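# Set the carton on the low platform, same face up

## Task

Move the carton onto the low platform so that it rests fully on it with no part overhanging the platform's edge, and with the same face pointing up as it did at the start.

## Robot and tools

Robot: two arms, left_arm and right_arm. Each ends in the same five-finger right hand, so the two hands are not mirror images and every hand number means the same on both. Base positions in the scene frame: left_arm (-0.016, +0.445, +0.203) m, right_arm (-0.007, -0.426, +0.203) m, each turned only slightly about z. A camera stand stands behind the arms.

Frame: everything is in the scene frame. Its origin is at table-top height, midway between the arms; +x points out over the table, +z up, and left_arm sits on the +y side. Camera left/right does not match the arm names. The hand point is a spot 0.05 m in front of the palm and 0.15 m out from the wrist face. Its +z runs along straight fingers, +y points out of the palm, and +x crosses the palm away from the thumb. Straight fingertips reach about 0.06-0.07 m past it. A wrist bracket on the little-finger side can strike things, and with the fingers level the wrist may hang up to 0.13 m (palm down) or 0.25 m (palm up) below the point.

Row layout (used by execute_actions and move): one flat list of 28 numbers covering both arms, each in [-1, 1]. Order: left dx, dy, dz, rx, ry, rz; left little, ring, middle, index, thumb_bend, thumb_turn, force_limit, speed; then the same 14 for the right arm. The six pose numbers are offsets, not poses. They count from that arm's Hand target at the start of the action or move, along scene axes, with the arm turning about the Hand target's position. 1.0 equals 0.6 m of travel or 180 degrees; rx, ry, rz form a single rotation vector. All rows of an action, and all targets of a move list, count from that same start, so sending the same offset twice moves twice as far. All-zero pose numbers re-request the Hand target. Commanded turns are clipped to 32 degrees from the measured orientation each step.

Hand numbers are absolute settings, not offsets: fingers and thumb_bend go from +1 straight/open to -1 curled; thumb_turn +1 puts the thumb beside the palm, -1 in front opposite the fingers. force_limit maps -1..+1 to about 0..10 N at the fingertip (0..15 N for the two thumb motors); speed rises from almost 0 at -1 to full at +0.48 and above. To leave a hand unchanged, resend the eight numbers of its last executed row (before any, use hand_measured plus hand_force_limit and hand_speed). With the thumb in front, the hand grips things about 0.035-0.065 m thick, or a handle down to 0.025 m. For a soft grip close at speed -0.94 or slower. To squeeze more, raise force_limit and send a target more closed than hand_measured.

Tools:
- execute_actions(actions, cameras): actions is a list of actions, each up to 15 rows at 1/30 s per step; a short action holds its last row. Returns robot state; images only if actions is empty or cameras names them.
- move(target, speed, blend, stop_force, zero, blocking, cameras): straight-line path to one row or a list of up to 15 rows. speed in m/s, 0.002-3.2, default 0.25 (turns up to twice that in rad/s). blend in m rounds corners of a list. stop_force in N, 4-120, ends an arm's path on contact; leave it out when moving away from something already pressed. zero (default true) re-zeroes the force baseline. blocking=false returns early but cannot combine with stop_force. Paths last 0.5-10 s and do not avoid obstacles; keep paths away from an arm's own base.
- wait(seconds 0-10), stop() to brake a running move, zoom_image(camera, region [x0, y0, x1, y1] pixels, max 504x504), show_instructions(), zero_wrist_force(arm), finished_scene(scene=1).
Cameras: cam_head_left, cam_head_right, cam_high (896x504), cam_left_wrist, cam_right_wrist (672x504).

Results: end_effector_position (m), end_effector_quat_wxyz, velocities, Hand target (last commanded pose, the base for the next offsets), Joint positions and torques, Wrist force/torque in the hand's own axes plus a peak line, and per hand hand_measured, hand_stopped_by (moving, target, force, stalled, fault), hand_load_n (positive when pushed open; a drop to near 0 means a lost grip). The move: line gives the ending (done = within 3 mm and 2 degrees; off_target, moving, held, fault) and limits (paced = pose clipped, held = steps withheld). Hand points often rest short of target; send the missing distance as a new offset. MOTOR HOT warns of overheating.

Avoid: arms are stiff, so a target even slightly past a firm surface can trigger a fault stop; about 150 N outside force or joint torque over limits (elbow 130, wrists 46.9 N m) stops an arm for 10 s. Approach contacts slowly with stop_force. Keep the arms and hands from touching each other. Do not drop, fling or slam the carton, let it fall far, or leave anything off the table. Do not overload fingers. Loose objects may get nudged occasionally; check the final placement before finishing.

Each tool is called as name(argument=value, ...), one argument or row to a line, values as JSON.

Reference images:

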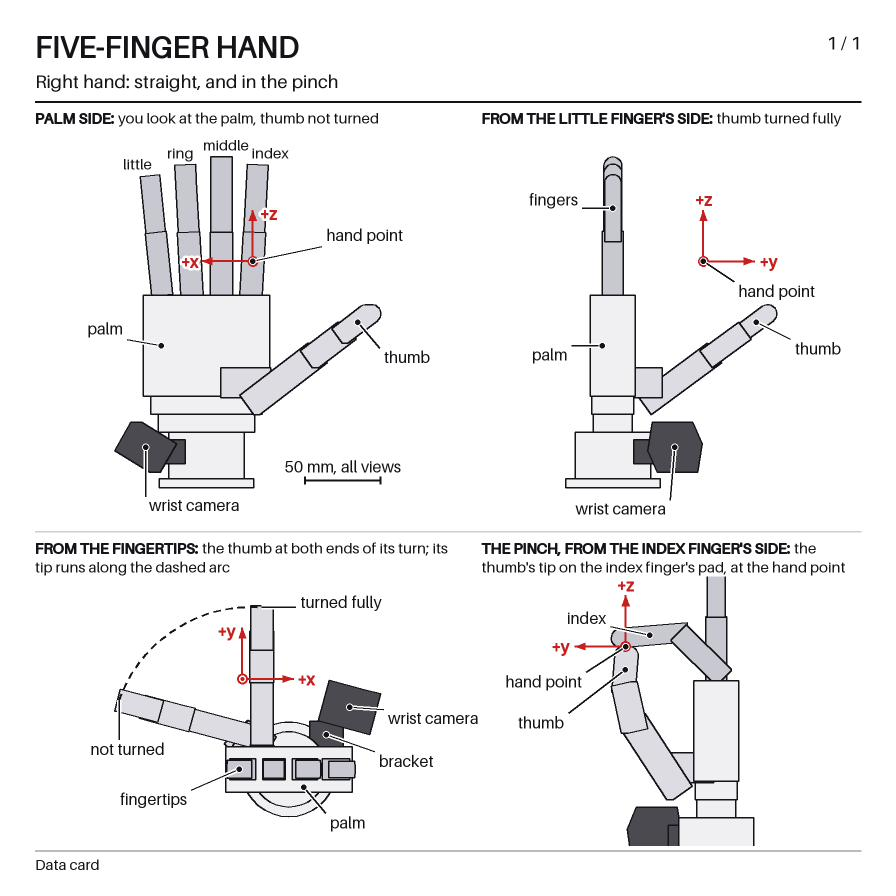

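## Session

execute_actions(
  actions=[],
)

Scene clock: 0.00 s.
left_arm: end_effector_position=(+0.7792, -0.0034, +0.3851) hand_measured=(+1.000, +1.000, +1.000, +1.000, +1.000, +1.000) hand_load_n=(+0.0, +0.0, +0.0, +0.0, +0.0, +0.0) hand_stopped_by=(target, target, target, target, target, target) hand_force_limit=0.00 hand_speed=-0.80 end_effector_quat_wxyz=(+0.076, +0.180, +0.936, -0.292) | right_arm: end_effector_position=(+0.6416, -0.4646, +0.2224) hand_measured=(+1.000, +1.000, +1.000, +1.000, +1.000, +1.000) hand_load_n=(+0.0, +0.0, +0.0, +0.0, +0.0, +0.0) hand_stopped_by=(target, target, target, target, target, target) hand_force_limit=0.00 hand_speed=-0.80 end_effector_quat_wxyz=(+0.143, +0.941, +0.230, +0.202)
Joint positions: left_arm=[-0.683 -0.941 1.302 0.781 2.023 -1.934] | right_arm=[-0.217 -1.15 2.033 0.193 1.66 0.878]
Joint velocities: within noise
Joint torques (N m): no reading
Wrist force (N): no reading
Wrist torque (N m): no reading
Wrist force, peak (N): no reading
Hand target: left_arm +0.7792, -0.0034, +0.3851; +0.076, +0.180, +0.936, -0.292 | right_arm +0.6416, -0.4646, +0.2224; +0.143, +0.941, +0.230, +0.202

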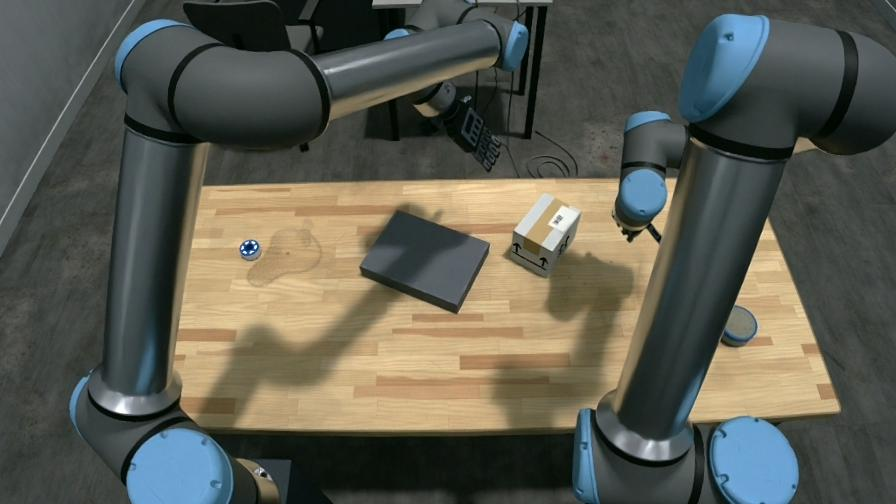

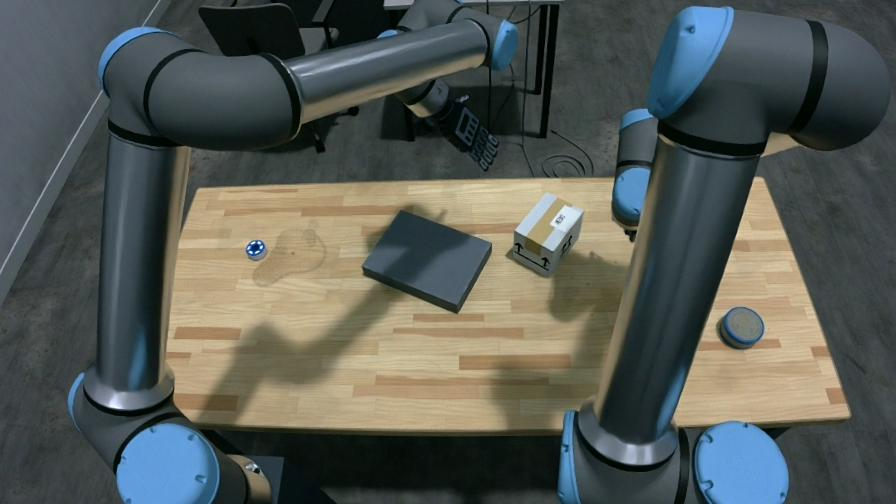

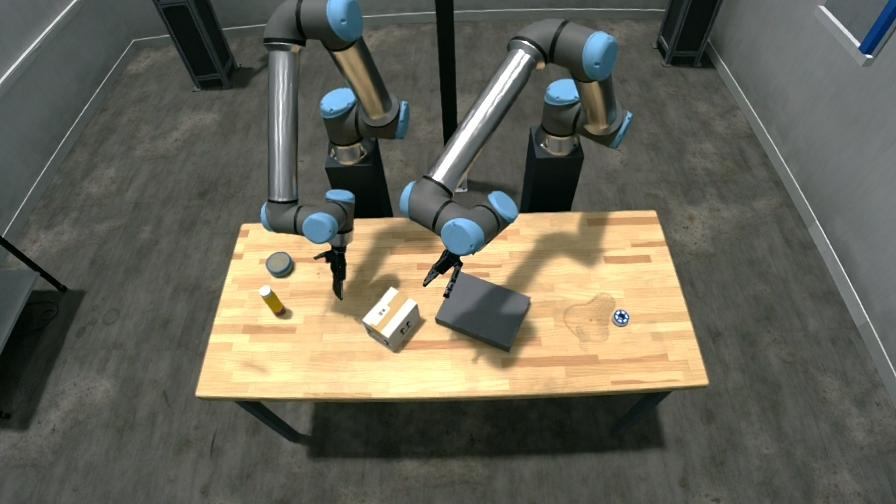

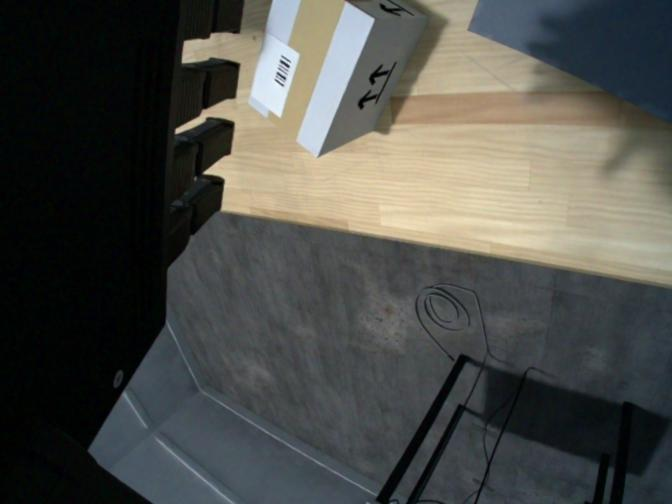

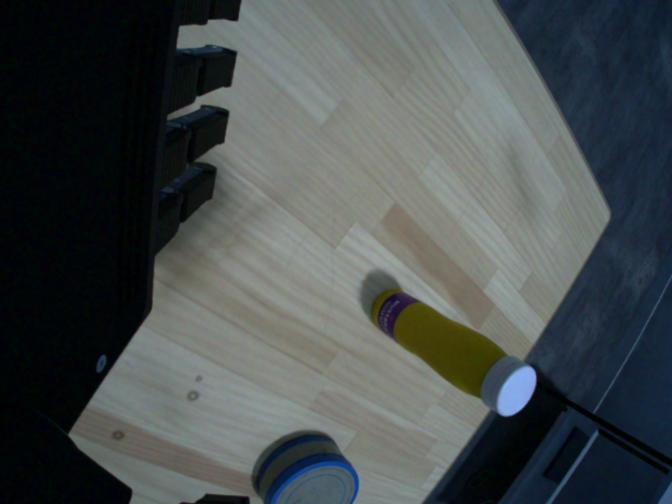

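zoom_image(
  camera="cam_high",
  region=[310, 230, 560, 370],
)

zoom_image(
  camera="cam_head_left",
  region=[340, 160, 660, 340],
)

zoom_image(
  camera="cam_left_wrist",
  region=[168, 0, 672, 300],
)

Scaled by 2.016 from the camera's 896x504 image, which has a finer 1280x720 frame.

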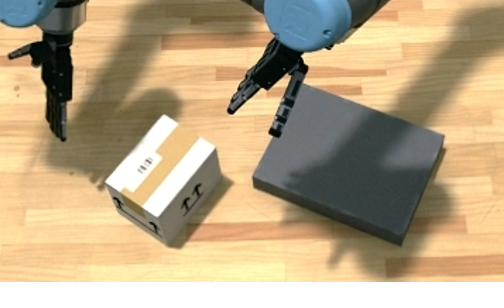

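Scaled by 1.575 from the camera's 896x504 image, which has a finer 1280x720 frame.

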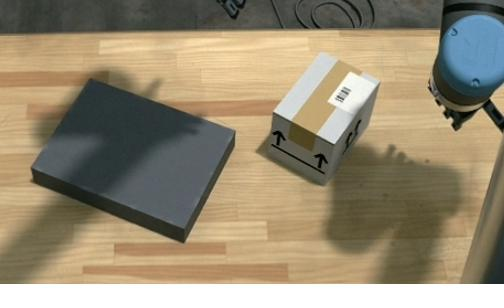

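Scaled by 1.000.

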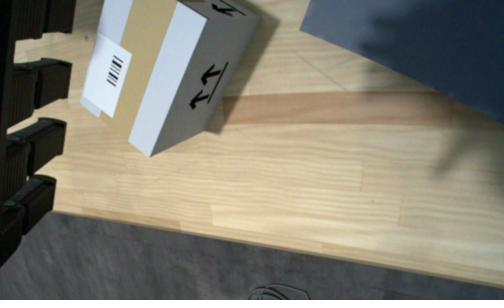

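move(
  target=[-0.307,-0.310,-0.04,0.150,-0.166,-0.553,1,1,1,1,1,1,0,-0.8,0.306,0.339,0.19,0.2147,-0.0293,-0.8238,1,1,1,1,1,1,0,-0.8],
  speed=0.35,
  cameras=["all"],
)

Scene clock: 156.10 s.
left_arm: end_effector_position=(+0.5950, -0.1894, +0.3611) hand_measured=(+1.000, +1.000, +1.000, +1.000, +1.000, +1.000) hand_load_n=(+0.0, +0.0, +0.0, +0.0, +0.0, +0.0) hand_stopped_by=(target, target, target, target, target, target) hand_force_limit=0.00 hand_speed=-0.80 end_effector_quat_wxyz=(+0.001, +0.887, +0.462, +0.000) | right_arm: end_effector_position=(+0.8252, -0.2612, +0.3364) hand_measured=(+1.000, +1.000, +1.000, +1.000, +1.000, +1.000) hand_load_n=(+0.0, +0.0, +0.0, +0.0, +0.0, +0.0) hand_stopped_by=(target, target, target, target, target, target) hand_force_limit=0.00 hand_speed=-0.80 end_effector_quat_wxyz=(+0.000, -0.462, +0.887, +0.000)
Joint positions: left_arm=[-1.037 -0.876 1.283 1.163 1.57 -0.386] | right_arm=[-0.107 -0.77 1.141 1.201 1.571 3.671]
Joint torques (N m): left_arm=[-9.86 -69.31 -43.08 8.6 -2.59 3.25] | right_arm=[-18.5 -111.84 -33.79 2.56 -1.57 3.44]
Wrist force (N): left_arm=[-0.4 0.0 0.5] | right_arm=[-0.2 0.5 -0.1]
Wrist torque (N m): left_arm=[-0.01 0.05 -0.15] | right_arm=[0.01 0.10 0.14]
Wrist force, peak (N): left_arm=[-0.8 -0.3 0.4] | right_arm=[-0.3 1.1 -0.4]
Hand target: left_arm +0.5950, -0.1894, +0.3611; +0.001, +0.887, +0.462, +0.000 | right_arm +0.8252, -0.2612, +0.3364; +0.000, -0.462, +0.887, +0.000
Off the commanded pose: left_arm 0.000 m, 0 deg | right_arm 0.000 m, 0 deg.
move: done

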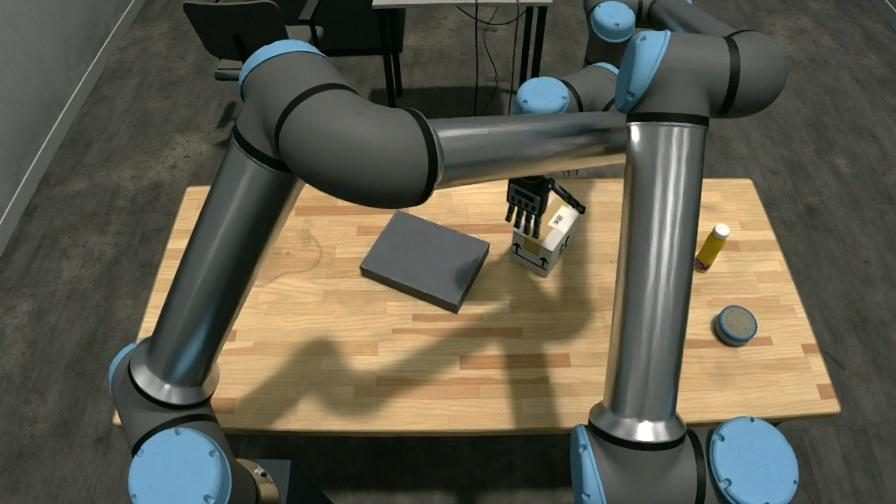

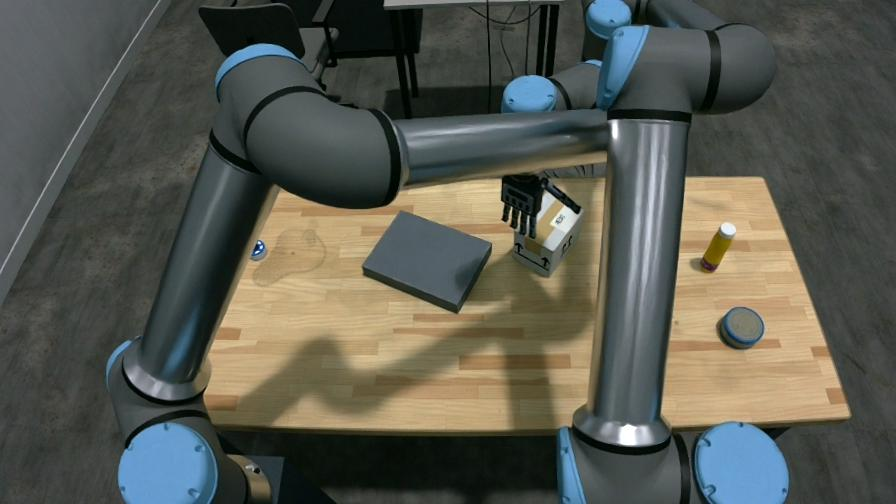

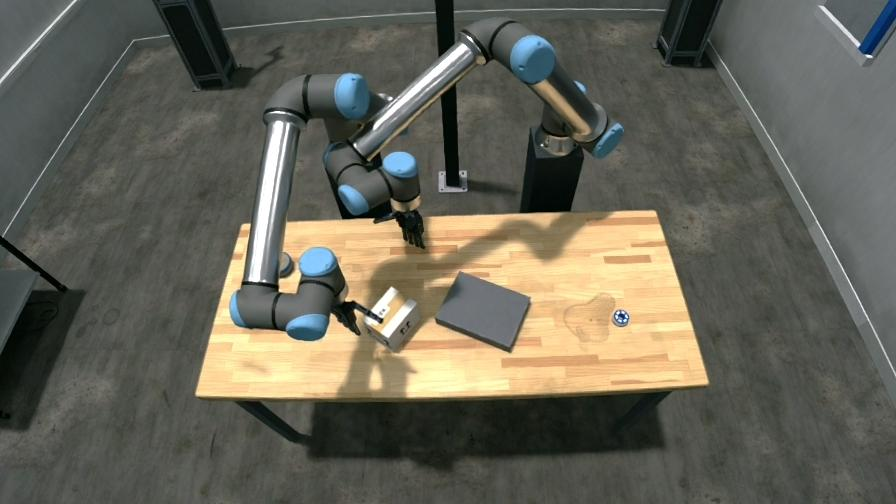

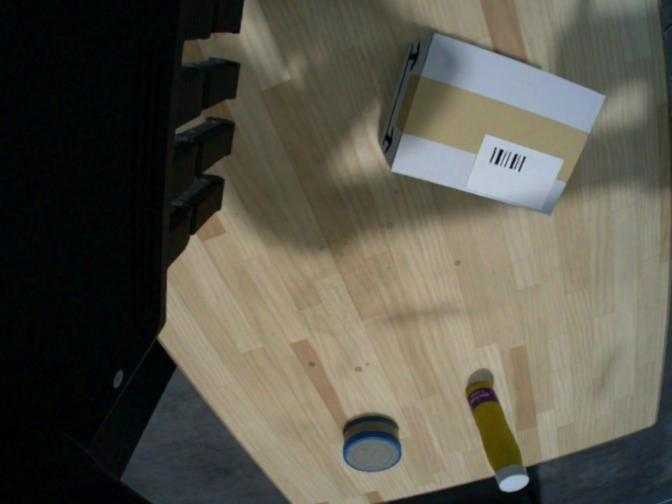

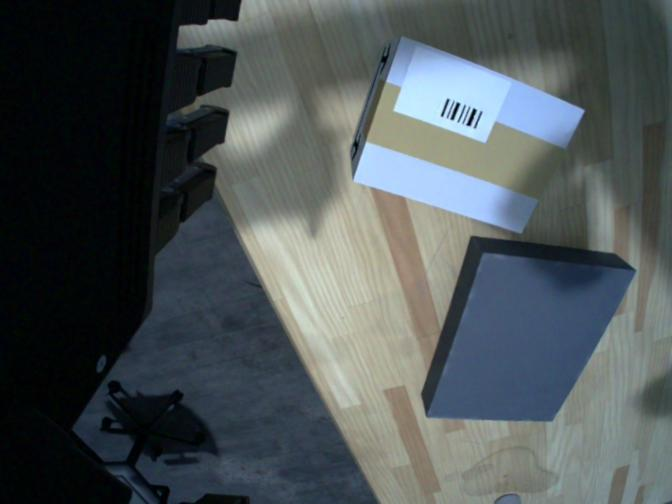

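zoom_image(
  camera="cam_high",
  region=[320, 190, 540, 360],
)

zoom_image(
  camera="cam_head_left",
  region=[480, 140, 640, 290],
)

Scaled by 2.291 from the camera's 896x504 image, which has a finer 1280x720 frame.

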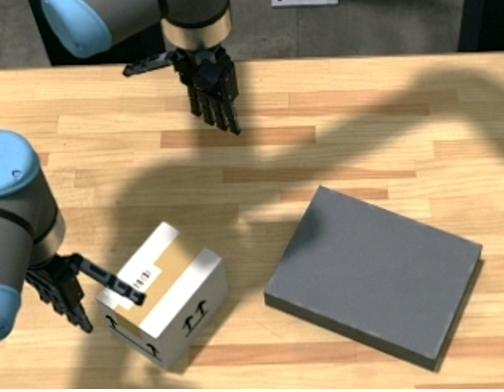

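Scaled by 3.150 from the camera's 896x504 image, which has a finer 1280x720 frame.

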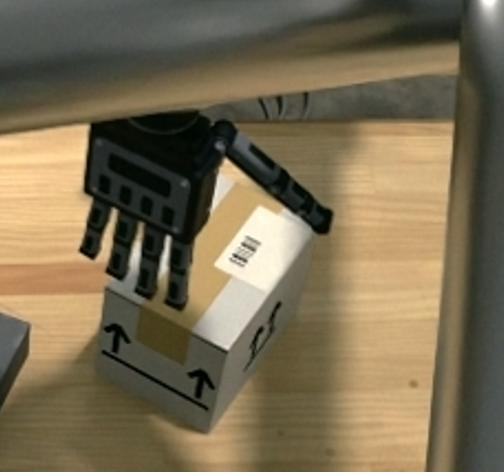

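move(
  target=[0,0,-0.418,0,0,0,1,1,1,1,1,1,0,-0.8,0.008,0.012,-0.377,0,0,0,1,1,1,1,1,1,0,-0.8],
  speed=0.2,
  stop_force=25,
  cameras=["all"],
)

Scene clock: 256.37 s.
left_arm: end_effector_position=(+0.5950, -0.1894, +0.1103) hand_measured=(+1.000, +1.000, +1.000, +1.000, +1.000, +1.000) hand_load_n=(+0.0, +0.0, +0.0, +0.0, +0.0, +0.0) hand_stopped_by=(target, target, target, target, target, target) hand_force_limit=0.00 hand_speed=-0.80 end_effector_quat_wxyz=(+0.001, +0.887, +0.462, +0.000) | right_arm: end_effector_position=(+0.8300, -0.2540, +0.1102) hand_measured=(+1.000, +1.000, +1.000, +1.000, +1.000, +1.000) hand_load_n=(+0.0, +0.0, +0.0, +0.5, +0.0, +0.0) hand_stopped_by=(target, target, target, target, target, target) hand_force_limit=0.00 hand_speed=-0.80 end_effector_quat_wxyz=(+0.000, -0.462, +0.887, +0.000)
Joint positions: left_arm=[-1.037 -0.65 1.371 0.849 1.57 -0.386] | right_arm=[-0.099 -0.569 1.198 0.942 1.571 3.68]
Joint torques (N m): left_arm=[11.11 -74.83 -35.65 0.25 0.61 3.34] | right_arm=[20.53 -86.72 -40.51 1.33 -0.3 3.5]
Wrist force (N): left_arm=[-0.3 -0.6 0.5] | right_arm=[-0.1 1.0 0.1]
Wrist torque (N m): left_arm=[-0.10 0.02 -0.14] | right_arm=[0.08 0.09 0.16]
Wrist force, peak (N): left_arm=[-0.2 -0.2 1.9] | right_arm=[-0.2 0.5 -1.9]
Hand target: left_arm +0.5950, -0.1894, +0.1103; +0.001, +0.887, +0.462, +0.000 | right_arm +0.8300, -0.2540, +0.1102; +0.000, -0.462, +0.887, +0.000
Off the commanded pose: left_arm 0.000 m, 0 deg | right_arm 0.000 m, 0 deg.
move: done

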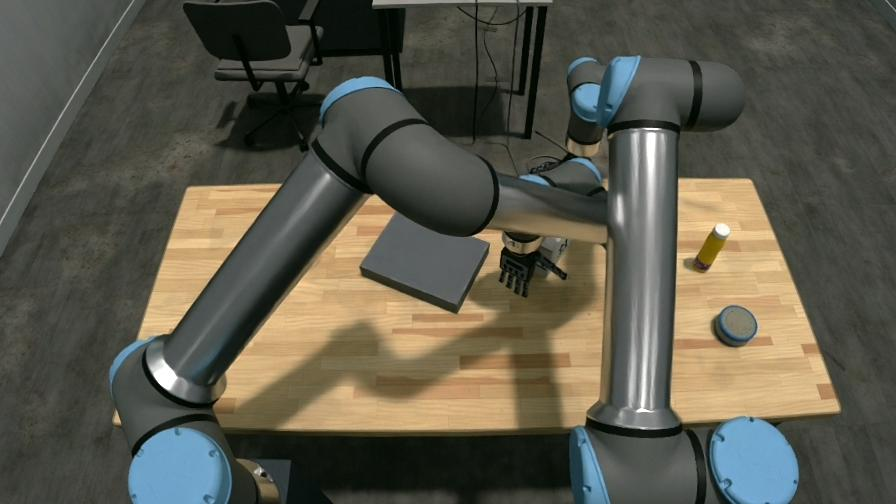

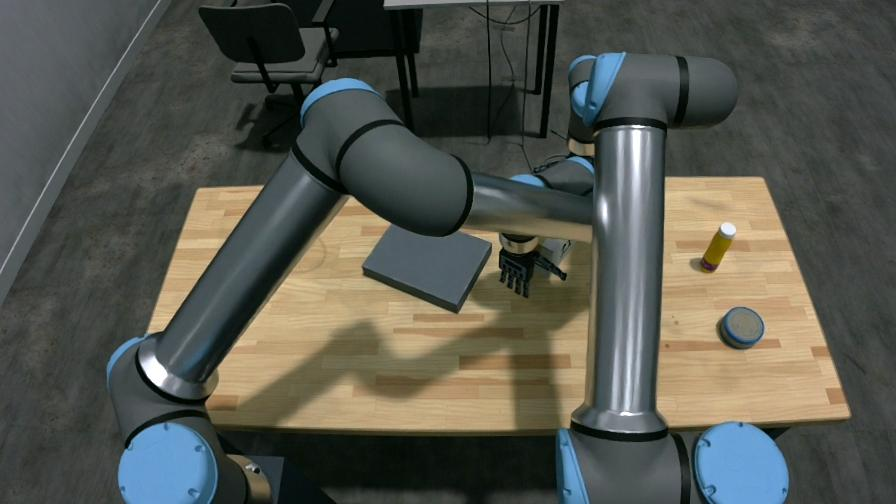

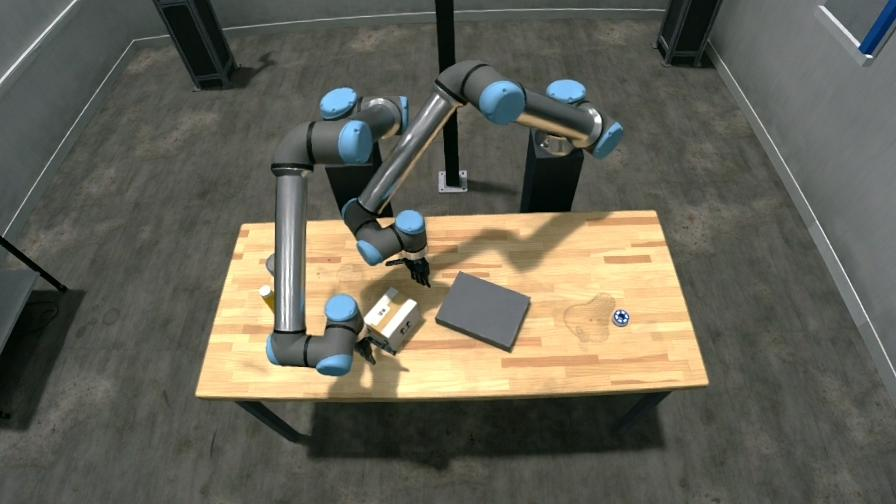

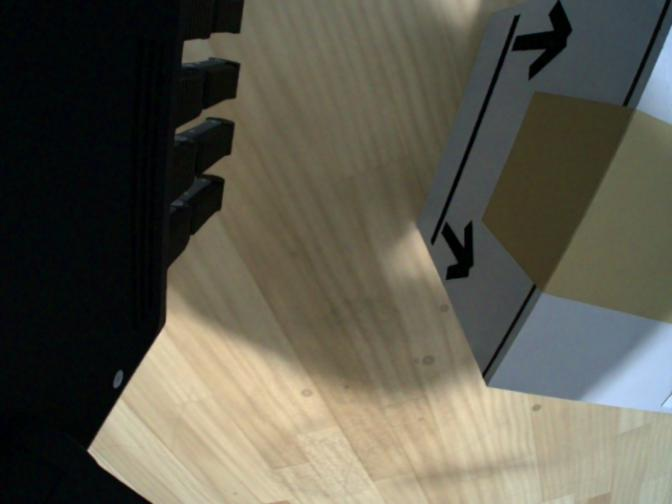

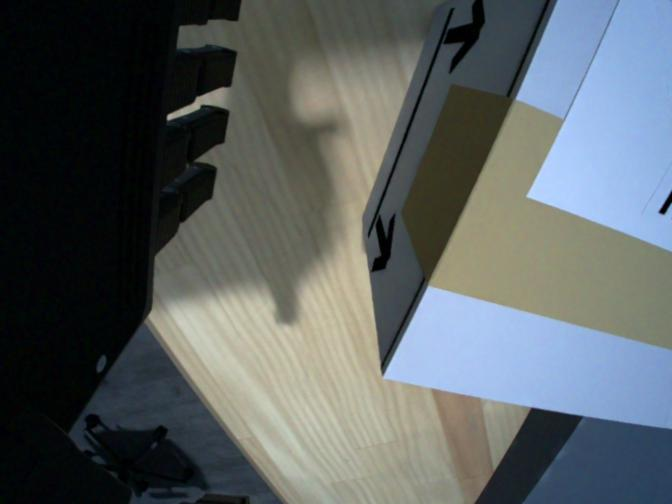

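move(
  target=[0.0893,-0.0457,-0.0417,0,0,0,1,1,1,1,1,1,0,-0.8,-0.0578,0.0342,-0.0417,0,0,0,1,1,1,1,1,1,0,-0.8],
  speed=0.08,
  stop_force=10,
  cameras=["cam_high","cam_left_wrist","cam_right_wrist"],
)

Scene clock: 320.90 s.
left_arm: end_effector_position=(+0.6486, -0.2168, +0.0853) hand_measured=(+1.000, +1.000, +1.000, +1.000, +1.000, +1.000) hand_load_n=(+0.0, +0.0, +0.0, +0.0, +0.0, +0.0) hand_stopped_by=(target, target, target, target, target, target) hand_force_limit=0.00 hand_speed=-0.80 end_effector_quat_wxyz=(+0.001, +0.887, +0.462, +0.000) | right_arm: end_effector_position=(+0.7953, -0.2334, +0.0852) hand_measured=(+1.000, +1.000, +1.000, +1.000, +1.000, +1.000) hand_load_n=(+0.0, +0.0, +0.0, +0.0, +0.0, +0.0) hand_stopped_by=(target, target, target, target, target, target) hand_force_limit=0.00 hand_speed=-0.80 end_effector_quat_wxyz=(+0.000, -0.462, +0.887, +0.000)
Joint positions: left_arm=[-1.001 -0.546 1.204 0.912 1.57 -0.351] | right_arm=[-0.077 -0.585 1.29 0.867 1.571 3.702]
Joint torques (N m): left_arm=[10.14 -80.86 -37.57 8.46 2.62 3.29] | right_arm=[20.41 -114.89 -24.66 1.58 -1.73 3.65]
Wrist force (N): left_arm=[-0.2 -0.2 0.3] | right_arm=[0.2 0.4 -0.4]
Wrist torque (N m): left_arm=[-0.05 0.02 -0.11] | right_arm=[0.02 0.03 0.16]
Wrist force, peak (N): left_arm=[-0.1 0.2 1.0] | right_arm=[-0.4 1.0 -0.3]
Hand target: left_arm +0.6486, -0.2168, +0.0853; +0.001, +0.887, +0.462, +0.000 | right_arm +0.7953, -0.2334, +0.0852; +0.000, -0.462, +0.887, +0.000
Off the commanded pose: left_arm 0.000 m, 0 deg | right_arm 0.000 m, 0 deg.
move: done
Images, in order (width x height): cam_high 896x504, cam_left_wrist 672x504, cam_right_wrist 672x504.

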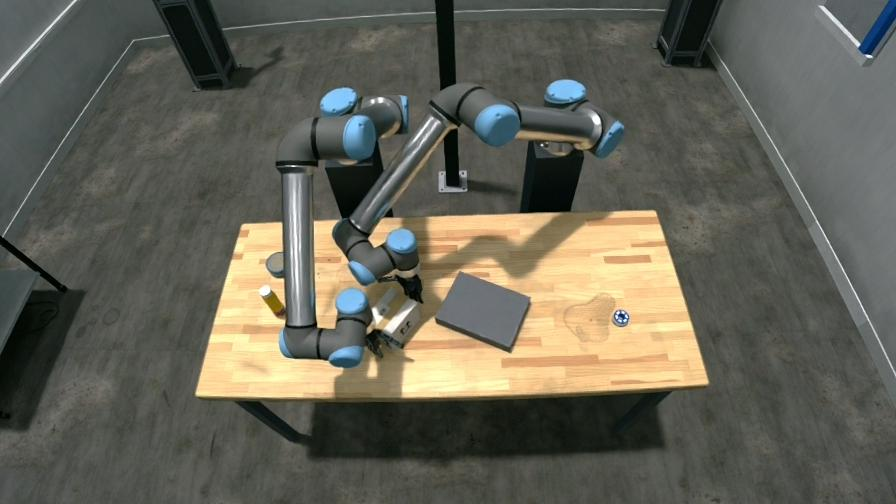

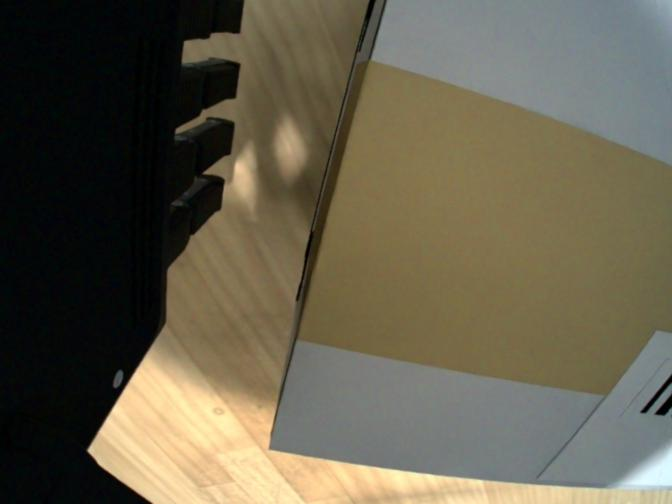

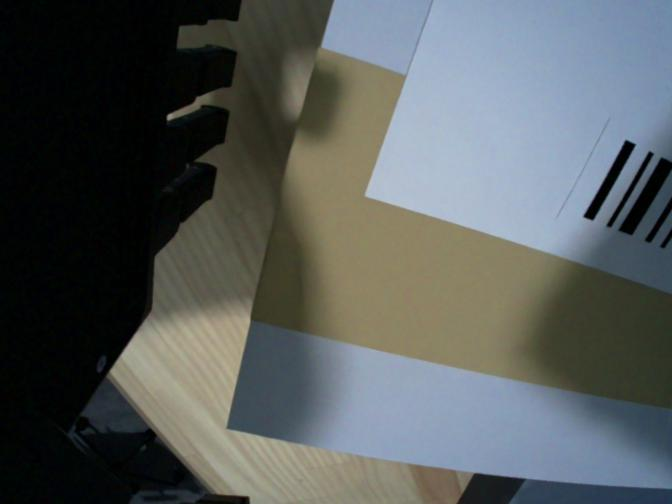

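move(
  target=[0.0752,-0.0527,0,0,0,0,1,1,1,1,1,1,0,-0.8,-0.0752,0.0527,0,0,0,0,1,1,1,1,1,1,0,-0.8],
  speed=0.015,
  stop_force=6,
  cameras=["cam_high","cam_left_wrist","cam_right_wrist"],
)

Scene clock: 333.37 s.
left_arm: end_effector_position=(+0.6623, -0.2264, +0.0853) hand_measured=(+1.000, +1.000, +1.000, +1.000, +1.000, +1.000) hand_load_n=(+0.0, +0.0, +0.0, +0.0, +0.0, +0.0) hand_stopped_by=(target, target, target, target, target, target) hand_force_limit=0.00 hand_speed=-0.80 end_effector_quat_wxyz=(+0.001, +0.887, +0.462, +0.000) | right_arm: end_effector_position=(+0.7816, -0.2239, +0.0852) hand_measured=(+1.000, +1.000, +1.000, +1.000, +1.000, +1.000) hand_load_n=(+0.0, +0.0, +0.0, +0.0, +0.0, +0.0) hand_stopped_by=(target, target, target, target, target, target) hand_force_limit=0.00 hand_speed=-0.80 end_effector_quat_wxyz=(+0.000, -0.462, +0.887, +0.000)
Joint positions: left_arm=[-0.995 -0.522 1.152 0.939 1.57 -0.344] | right_arm=[-0.066 -0.601 1.324 0.849 1.571 3.713]
Joint torques (N m): left_arm=[-10.74 -111.16 -23.05 0.51 2.04 -2.39] | right_arm=[-18.49 -80.9 -38.22 5.23 -1.55 -3]
Wrist force (N): left_arm=[-0.2 -0.1 0.7] | right_arm=[-0.2 0.5 -0.2]
Wrist torque (N m): left_arm=[-0.07 0.01 -0.12] | right_arm=[0.02 0.08 0.15]
Wrist force, peak (N): left_arm=[-0.6 -0.4 0.6] | right_arm=[0.0 0.9 -0.5]
Hand target: left_arm +0.6623, -0.2264, +0.0853; +0.001, +0.887, +0.462, +0.000 (not the last commanded pose) | right_arm +0.7816, -0.2239, +0.0852; +0.000, -0.462, +0.887, +0.000 (not the last commanded pose)
Off the commanded pose: left_arm 0.038 m, 0 deg | right_arm 0.038 m, 0 deg.
move: held (left_arm, right_arm; a check stopped the path); limits=held
pose unreachable (left arm): on one or more control steps of this call, first in action 0 (counted from 0), this arm could not follow its commanded pose, so it was not sent that pose on those steps. It may still have moved: this result reports where it is.
cause: moving toward the commanded pose would bring a part of the arm too close to another arm (a part of this arm just beyond joint 4 (wrist 1) and a part of the right arm just beyond its joint 5 (wrist 2), along the way the arms are being sent, or toward where that arm still pushes).
pose unreachable (right arm): on one or more control steps of this call, first in action 0 (counted from 0), this arm could not follow its commanded pose, so it was not sent that pose on those steps. It may still have moved: this result reports where it is.
cause: moving toward the commanded pose would bring a part of the arm too close to another arm (a part of this arm just beyond joint 5 (wrist 2) and a part of the left arm just beyond its joint 4 (wrist 1), along the way the arms are being sent, or toward where that arm still pushes).
Images, in order (width x height): cam_high 896x504, cam_left_wrist 672x504, cam_right_wrist 672x504.

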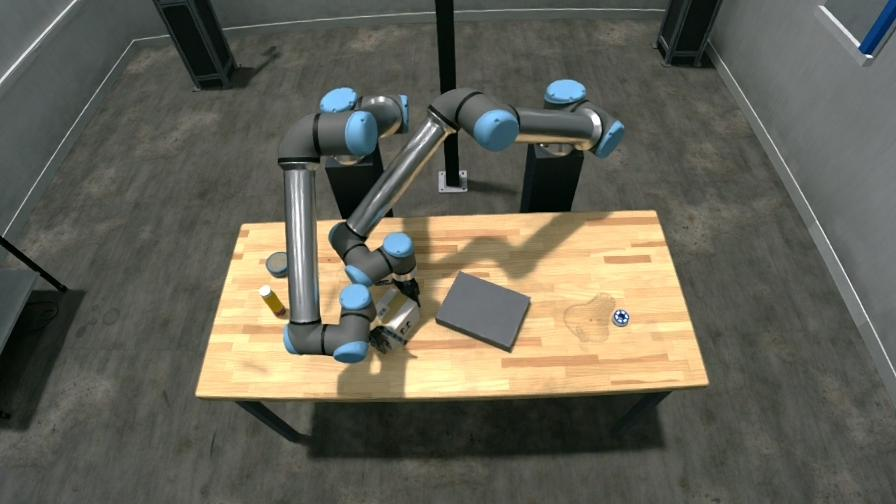

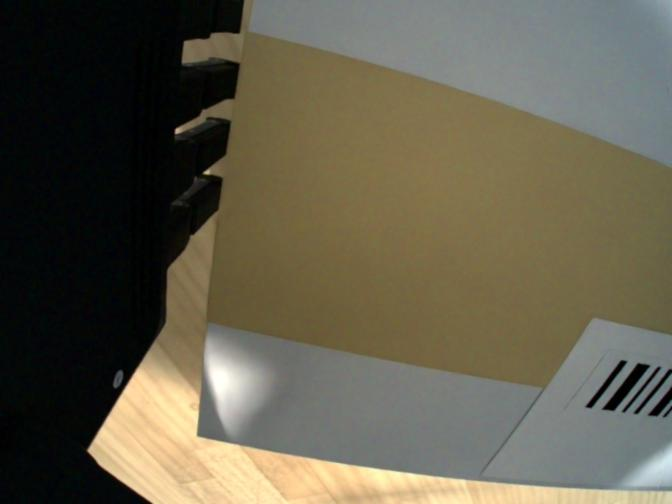

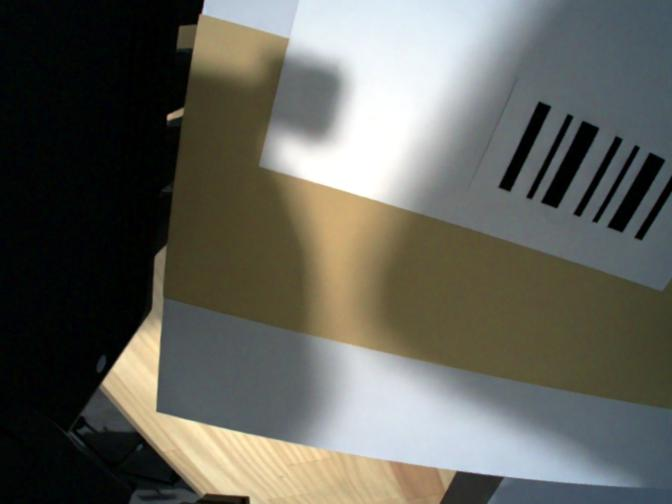

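move(
  target=[
    [-0.055,0.0383,0,0,0,0,1,1,1,1,1,1,0,-0.8,0,0,0,0,0,0,1,1,1,1,1,1,0,-0.8],
    [-0.0667,0.0833,0.2,0,0,0,1,1,1,1,1,1,0,-0.8,0,0,0,0,0,0,1,1,1,1,1,1,0,-0.8],
    [-0.1355,0.3607,0.4145,0,0,0,1,1,1,1,1,1,0,-0.8,0,0,0,0,0,0,1,1,1,1,1,1,0,-0.8],
  ],
  speed=[0.1,0.3,0.4],
  blend=[0.015,0.05,0],
)

Scene clock: 507.00 s.
left_arm: end_effector_position=(+0.5810, -0.0100, +0.3339) hand_measured=(+1.000, +1.000, +1.000, +1.000, +1.000, +1.000) hand_load_n=(+0.0, +0.0, +0.0, +0.0, +0.5, +0.0) hand_stopped_by=(target, target, target, target, target, target) hand_force_limit=0.00 hand_speed=-0.80 end_effector_quat_wxyz=(+0.001, +0.887, +0.462, +0.000) | right_arm: end_effector_position=(+0.7816, -0.2239, +0.0852) hand_measured=(+1.000, +1.000, +1.000, +1.000, +1.000, +1.000) hand_load_n=(+0.0, +0.0, +0.0, +0.0, +0.0, +0.0) hand_stopped_by=(target, target, target, target, target, target) hand_force_limit=0.00 hand_speed=-0.80 end_effector_quat_wxyz=(+0.000, -0.462, +0.887, +0.000)
Joint positions: left_arm=[-0.906 -1.043 1.621 0.992 1.57 -0.255] | right_arm=[-0.066 -0.601 1.324 0.849 1.571 3.713]
Joint torques (N m): left_arm=[10.22 -81.98 -24.4 8.56 1.05 3.11] | right_arm=[-19.78 -83.36 -38.68 4.94 0.3 -3.04]
Wrist force (N): left_arm=[-0.2 0.1 0.6] | right_arm=[0.2 0.3 -0.3]
Wrist torque (N m): left_arm=[0.01 0.04 -0.14] | right_arm=[0.00 0.04 0.17]
Wrist force, peak (N): left_arm=[-0.6 -0.6 2.4] | right_arm=[0.1 0.9 -0.3]
Hand target: left_arm +0.5810, -0.0100, +0.3340; +0.001, +0.887, +0.462, +0.000 | right_arm +0.7816, -0.2239, +0.0852; +0.000, -0.462, +0.887, +0.000
Off the commanded pose: left_arm 0.000 m, 0 deg | right_arm 0.000 m, 0 deg.
move: done

move(
  target=[
    [0.3017,0.2583,0.2,0.2163,-0.2533,0,1,1,1,1,1,1,0,-0.8,0,0,0,0,0,0,1,1,1,1,1,1,0,-0.8],
    [0.4033,0.1392,0.4167,-0.0334,-0.4244,0.1739,1,1,1,1,1,1,0,-0.8,0,0,0,0,0,0,1,1,1,1,1,1,0,-0.8],
    [0.3317,0.2233,0.66,-0.3234,-0.5368,0.3435,1,1,1,1,1,1,0,-0.8,0,0,0,0,0,0,1,1,1,1,1,1,0,-0.8],
    [0.16,0.425,0.6867,-0.6582,-0.5620,0.5,1,1,1,1,1,1,0,-0.8,0,0,0,0,0,0,1,1,1,1,1,1,0,-0.8],
  ],
  speed=0.45,
  blend=[0.04,0.04,0.04,0],
  cameras=["cam_high"],
)

Scene clock: 525.03 s.
left_arm: end_effector_position=(+0.6770, +0.2450, +0.7460) hand_measured=(+1.000, +1.000, +1.000, +1.000, +1.000, +1.000) hand_load_n=(+0.0, +0.0, +0.0, +0.0, +0.0, +0.0) hand_stopped_by=(target, target, target, target, target, target) hand_force_limit=0.00 hand_speed=-0.80 end_effector_quat_wxyz=(+0.844, -0.231, +0.444, +0.195) | right_arm: end_effector_position=(+0.7816, -0.2239, +0.0852) hand_measured=(+1.000, +1.000, +1.000, +1.000, +1.000, +1.000) hand_load_n=(+0.0, +0.0, +0.0, +0.0, -0.5, +0.0) hand_stopped_by=(target, target, target, target, target, target) hand_force_limit=0.00 hand_speed=-0.80 end_effector_quat_wxyz=(+0.000, -0.462, +0.887, +0.000)
Joint positions: left_arm=[-0.906 -1.365 2.102 -2.31 0.523 -0.251] | right_arm=[-0.066 -0.601 1.324 0.849 1.571 3.713]
Joint torques (N m): left_arm=[9.85 -35.22 -43.38 -7.54 4.39 3.52] | right_arm=[-18.79 -84.2 -37.2 4.93 1.42 -2.93]
Wrist force (N): left_arm=[1.1 -0.6 -0.7] | right_arm=[-0.2 0.5 -0.1]
Wrist torque (N m): left_arm=[-0.06 -0.26 0.02] | right_arm=[0.02 0.07 0.16]
Wrist force, peak (N): left_arm=[0.5 -1.9 -0.6] | right_arm=[-0.2 0.9 -0.5]
Hand target: left_arm +0.6770, +0.2450, +0.7460; +0.844, -0.231, +0.444, +0.195 | right_arm +0.7816, -0.2239, +0.0852; +0.000, -0.462, +0.887, +0.000
Off the commanded pose: left_arm 0.000 m, 0 deg | right_arm 0.000 m, 0 deg.
move: done
Images, in order (width x height): cam_high 896x504.

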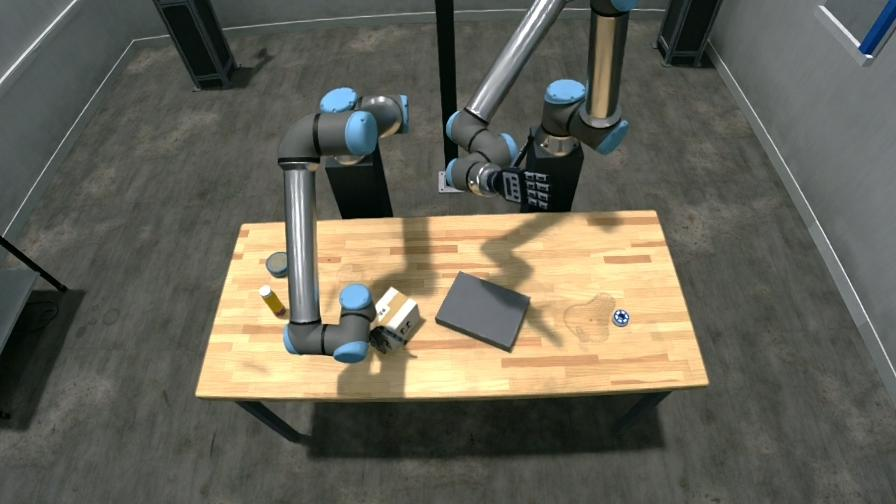

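move(
  target=[
    [0.0533,0.0467,-0.2183,-0.1082,0.1267,0,1,1,1,1,1,1,0,-0.8,0,0,0,0,0,0,1,1,1,1,1,1,0,-0.8],
    [-0.0317,-0.0267,-0.5392,-0.2704,0.3167,0,1,1,1,1,1,1,0,-0.8,0,0,0,0,0,0,1,1,1,1,1,1,0,-0.8],
    [-0.2633,-0.225,-0.6867,-0.4327,0.5067,0,1,1,1,1,1,1,0,-0.8,0,0,0,0,0,0,1,1,1,1,1,1,0,-0.8],
  ],
  speed=0.45,
  blend=[0.05,0.05,0],
  cameras=["cam_high"],
)

Scene clock: 541.03 s.
left_arm: end_effector_position=(+0.5190, +0.1101, +0.3340) hand_measured=(+1.000, +1.000, +1.000, +1.000, +1.000, +1.000) hand_load_n=(+0.0, +0.0, +0.0, +0.0, +0.0, +0.0) hand_stopped_by=(target, target, target, target, target, target) hand_force_limit=0.00 hand_speed=-0.80 end_effector_quat_wxyz=(+0.000, -0.462, +0.887, +0.000) | right_arm: end_effector_position=(+0.7816, -0.2239, +0.0852) hand_measured=(+1.000, +1.000, +1.000, +1.000, +1.000, +1.000) hand_load_n=(-0.5, +0.0, +0.0, +0.0, +0.0, +0.0) hand_stopped_by=(target, target, target, target, target, target) hand_force_limit=0.00 hand_speed=-0.80 end_effector_quat_wxyz=(+0.000, -0.462, +0.887, +0.000)
Joint positions: left_arm=[-0.904 -1.366 2.1 -2.305 -1.57 -0.253] | right_arm=[-0.066 -0.601 1.324 0.849 1.571 3.713]
Joint torques (N m): left_arm=[11.08 -35.31 -29.6 -8.02 -1.84 3.55] | right_arm=[-18.9 -84.96 -37.37 4.87 1.56 -2.9]
Wrist force (N): left_arm=[0.2 -0.1 0.4] | right_arm=[0.0 0.5 -0.4]
Wrist torque (N m): left_arm=[-0.01 -0.05 -0.13] | right_arm=[0.04 0.07 0.17]
Wrist force, peak (N): left_arm=[1.4 -0.7 -0.7] | right_arm=[-0.2 0.5 -0.7]
Hand target: left_arm +0.5190, +0.1100, +0.3340; +0.000, -0.462, +0.887, +0.000 | right_arm +0.7816, -0.2239, +0.0852; +0.000, -0.462, +0.887, +0.000
Off the commanded pose: left_arm 0.000 m, 0 deg | right_arm 0.000 m, 0 deg.
move: done
Images, in order (width x height): cam_high 896x504.

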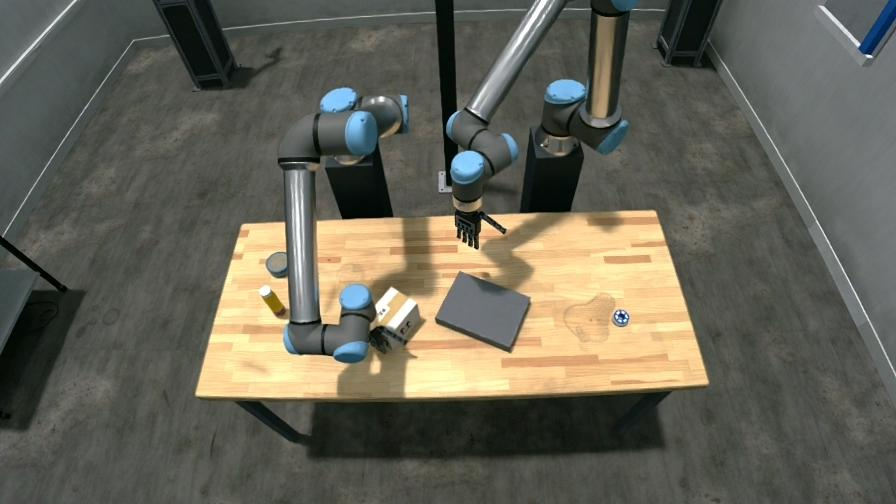

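move(
  target=[
    [0.135,-0.4667,-0.09,0,0,1,1,1,1,1,1,1,0,-0.8,0,0,0,0,0,0,1,1,1,1,1,1,0,-0.8],
    [0.1767,-0.5167,-0.4145,0,0,1,1,1,1,1,1,1,0,-0.8,0,0,0,0,0,0,1,1,1,1,1,1,0,-0.8],
  ],
  speed=[0.5,0.2],
  blend=[0.01,0],
  cameras=["cam_high","cam_left_wrist","cam_right_wrist"],
)

Scene clock: 557.63 s.
left_arm: end_effector_position=(+0.6250, -0.2000, +0.0854) hand_measured=(+1.000, +1.000, +1.000, +1.000, +1.000, +1.000) hand_load_n=(+0.0, +0.0, +0.0, +0.0, +0.0, +0.0) hand_stopped_by=(target, target, target, target, target, target) hand_force_limit=0.00 hand_speed=-0.80 end_effector_quat_wxyz=(+0.000, +0.887, +0.462, +0.000) | right_arm: end_effector_position=(+0.7816, -0.2239, +0.0852) hand_measured=(+1.000, +1.000, +1.000, +1.000, +1.000, +1.000) hand_load_n=(+0.0, +0.0, +0.0, +0.0, +0.0, +0.0) hand_stopped_by=(target, target, target, target, target, target) hand_force_limit=0.00 hand_speed=-0.80 end_effector_quat_wxyz=(+0.000, -0.462, +0.887, +0.000)
Joint positions: left_arm=[-1.013 -0.84 1.861 -2.592 -1.571 -3.503] | right_arm=[-0.066 -0.601 1.324 0.849 1.571 3.713]
Joint torques (N m): left_arm=[10.6 -60.79 -34 -8.34 2 3.52] | right_arm=[-18.18 -83.01 -38.24 4.82 1.69 -2.78]
Wrist force (N): left_arm=[-0.1 -0.2 0.4] | right_arm=[0.0 0.1 -0.1]
Wrist torque (N m): left_arm=[-0.05 -0.01 -0.17] | right_arm=[-0.04 0.05 0.15]
Wrist force, peak (N): left_arm=[-0.3 0.2 2.0] | right_arm=[-0.1 0.8 -0.6]
Hand target: left_arm +0.6250, -0.2000, +0.0853; +0.000, +0.887, +0.462, +0.000 | right_arm +0.7816, -0.2239, +0.0852; +0.000, -0.462, +0.887, +0.000
Off the commanded pose: left_arm 0.000 m, 0 deg | right_arm 0.000 m, 0 deg.
move: done
Images, in order (width x height): cam_high 896x504, cam_left_wrist 672x504, cam_right_wrist 672x504.

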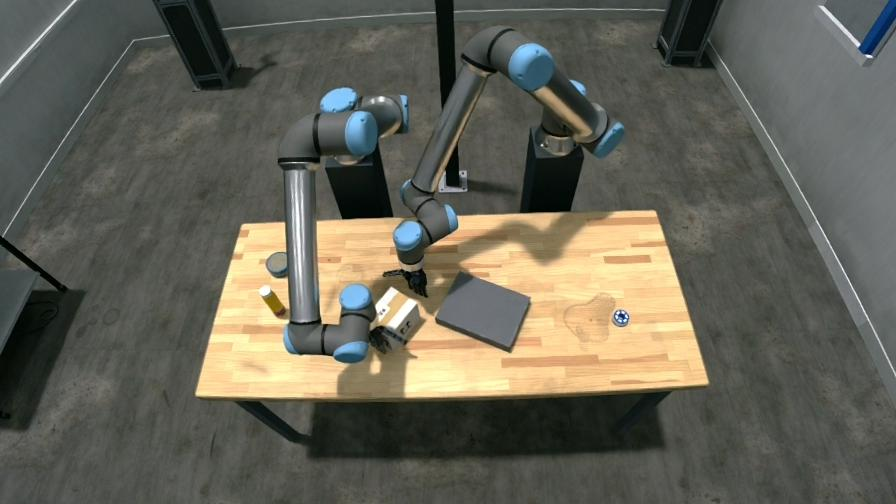

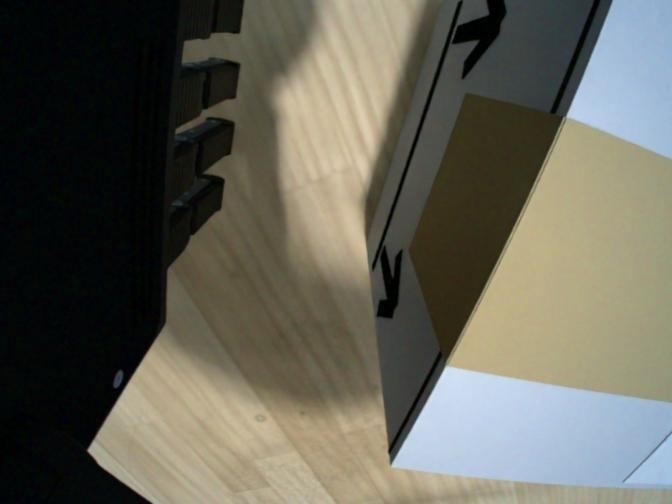

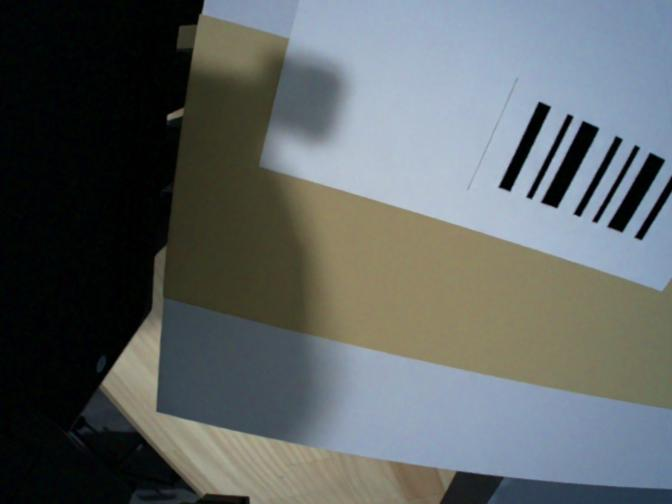

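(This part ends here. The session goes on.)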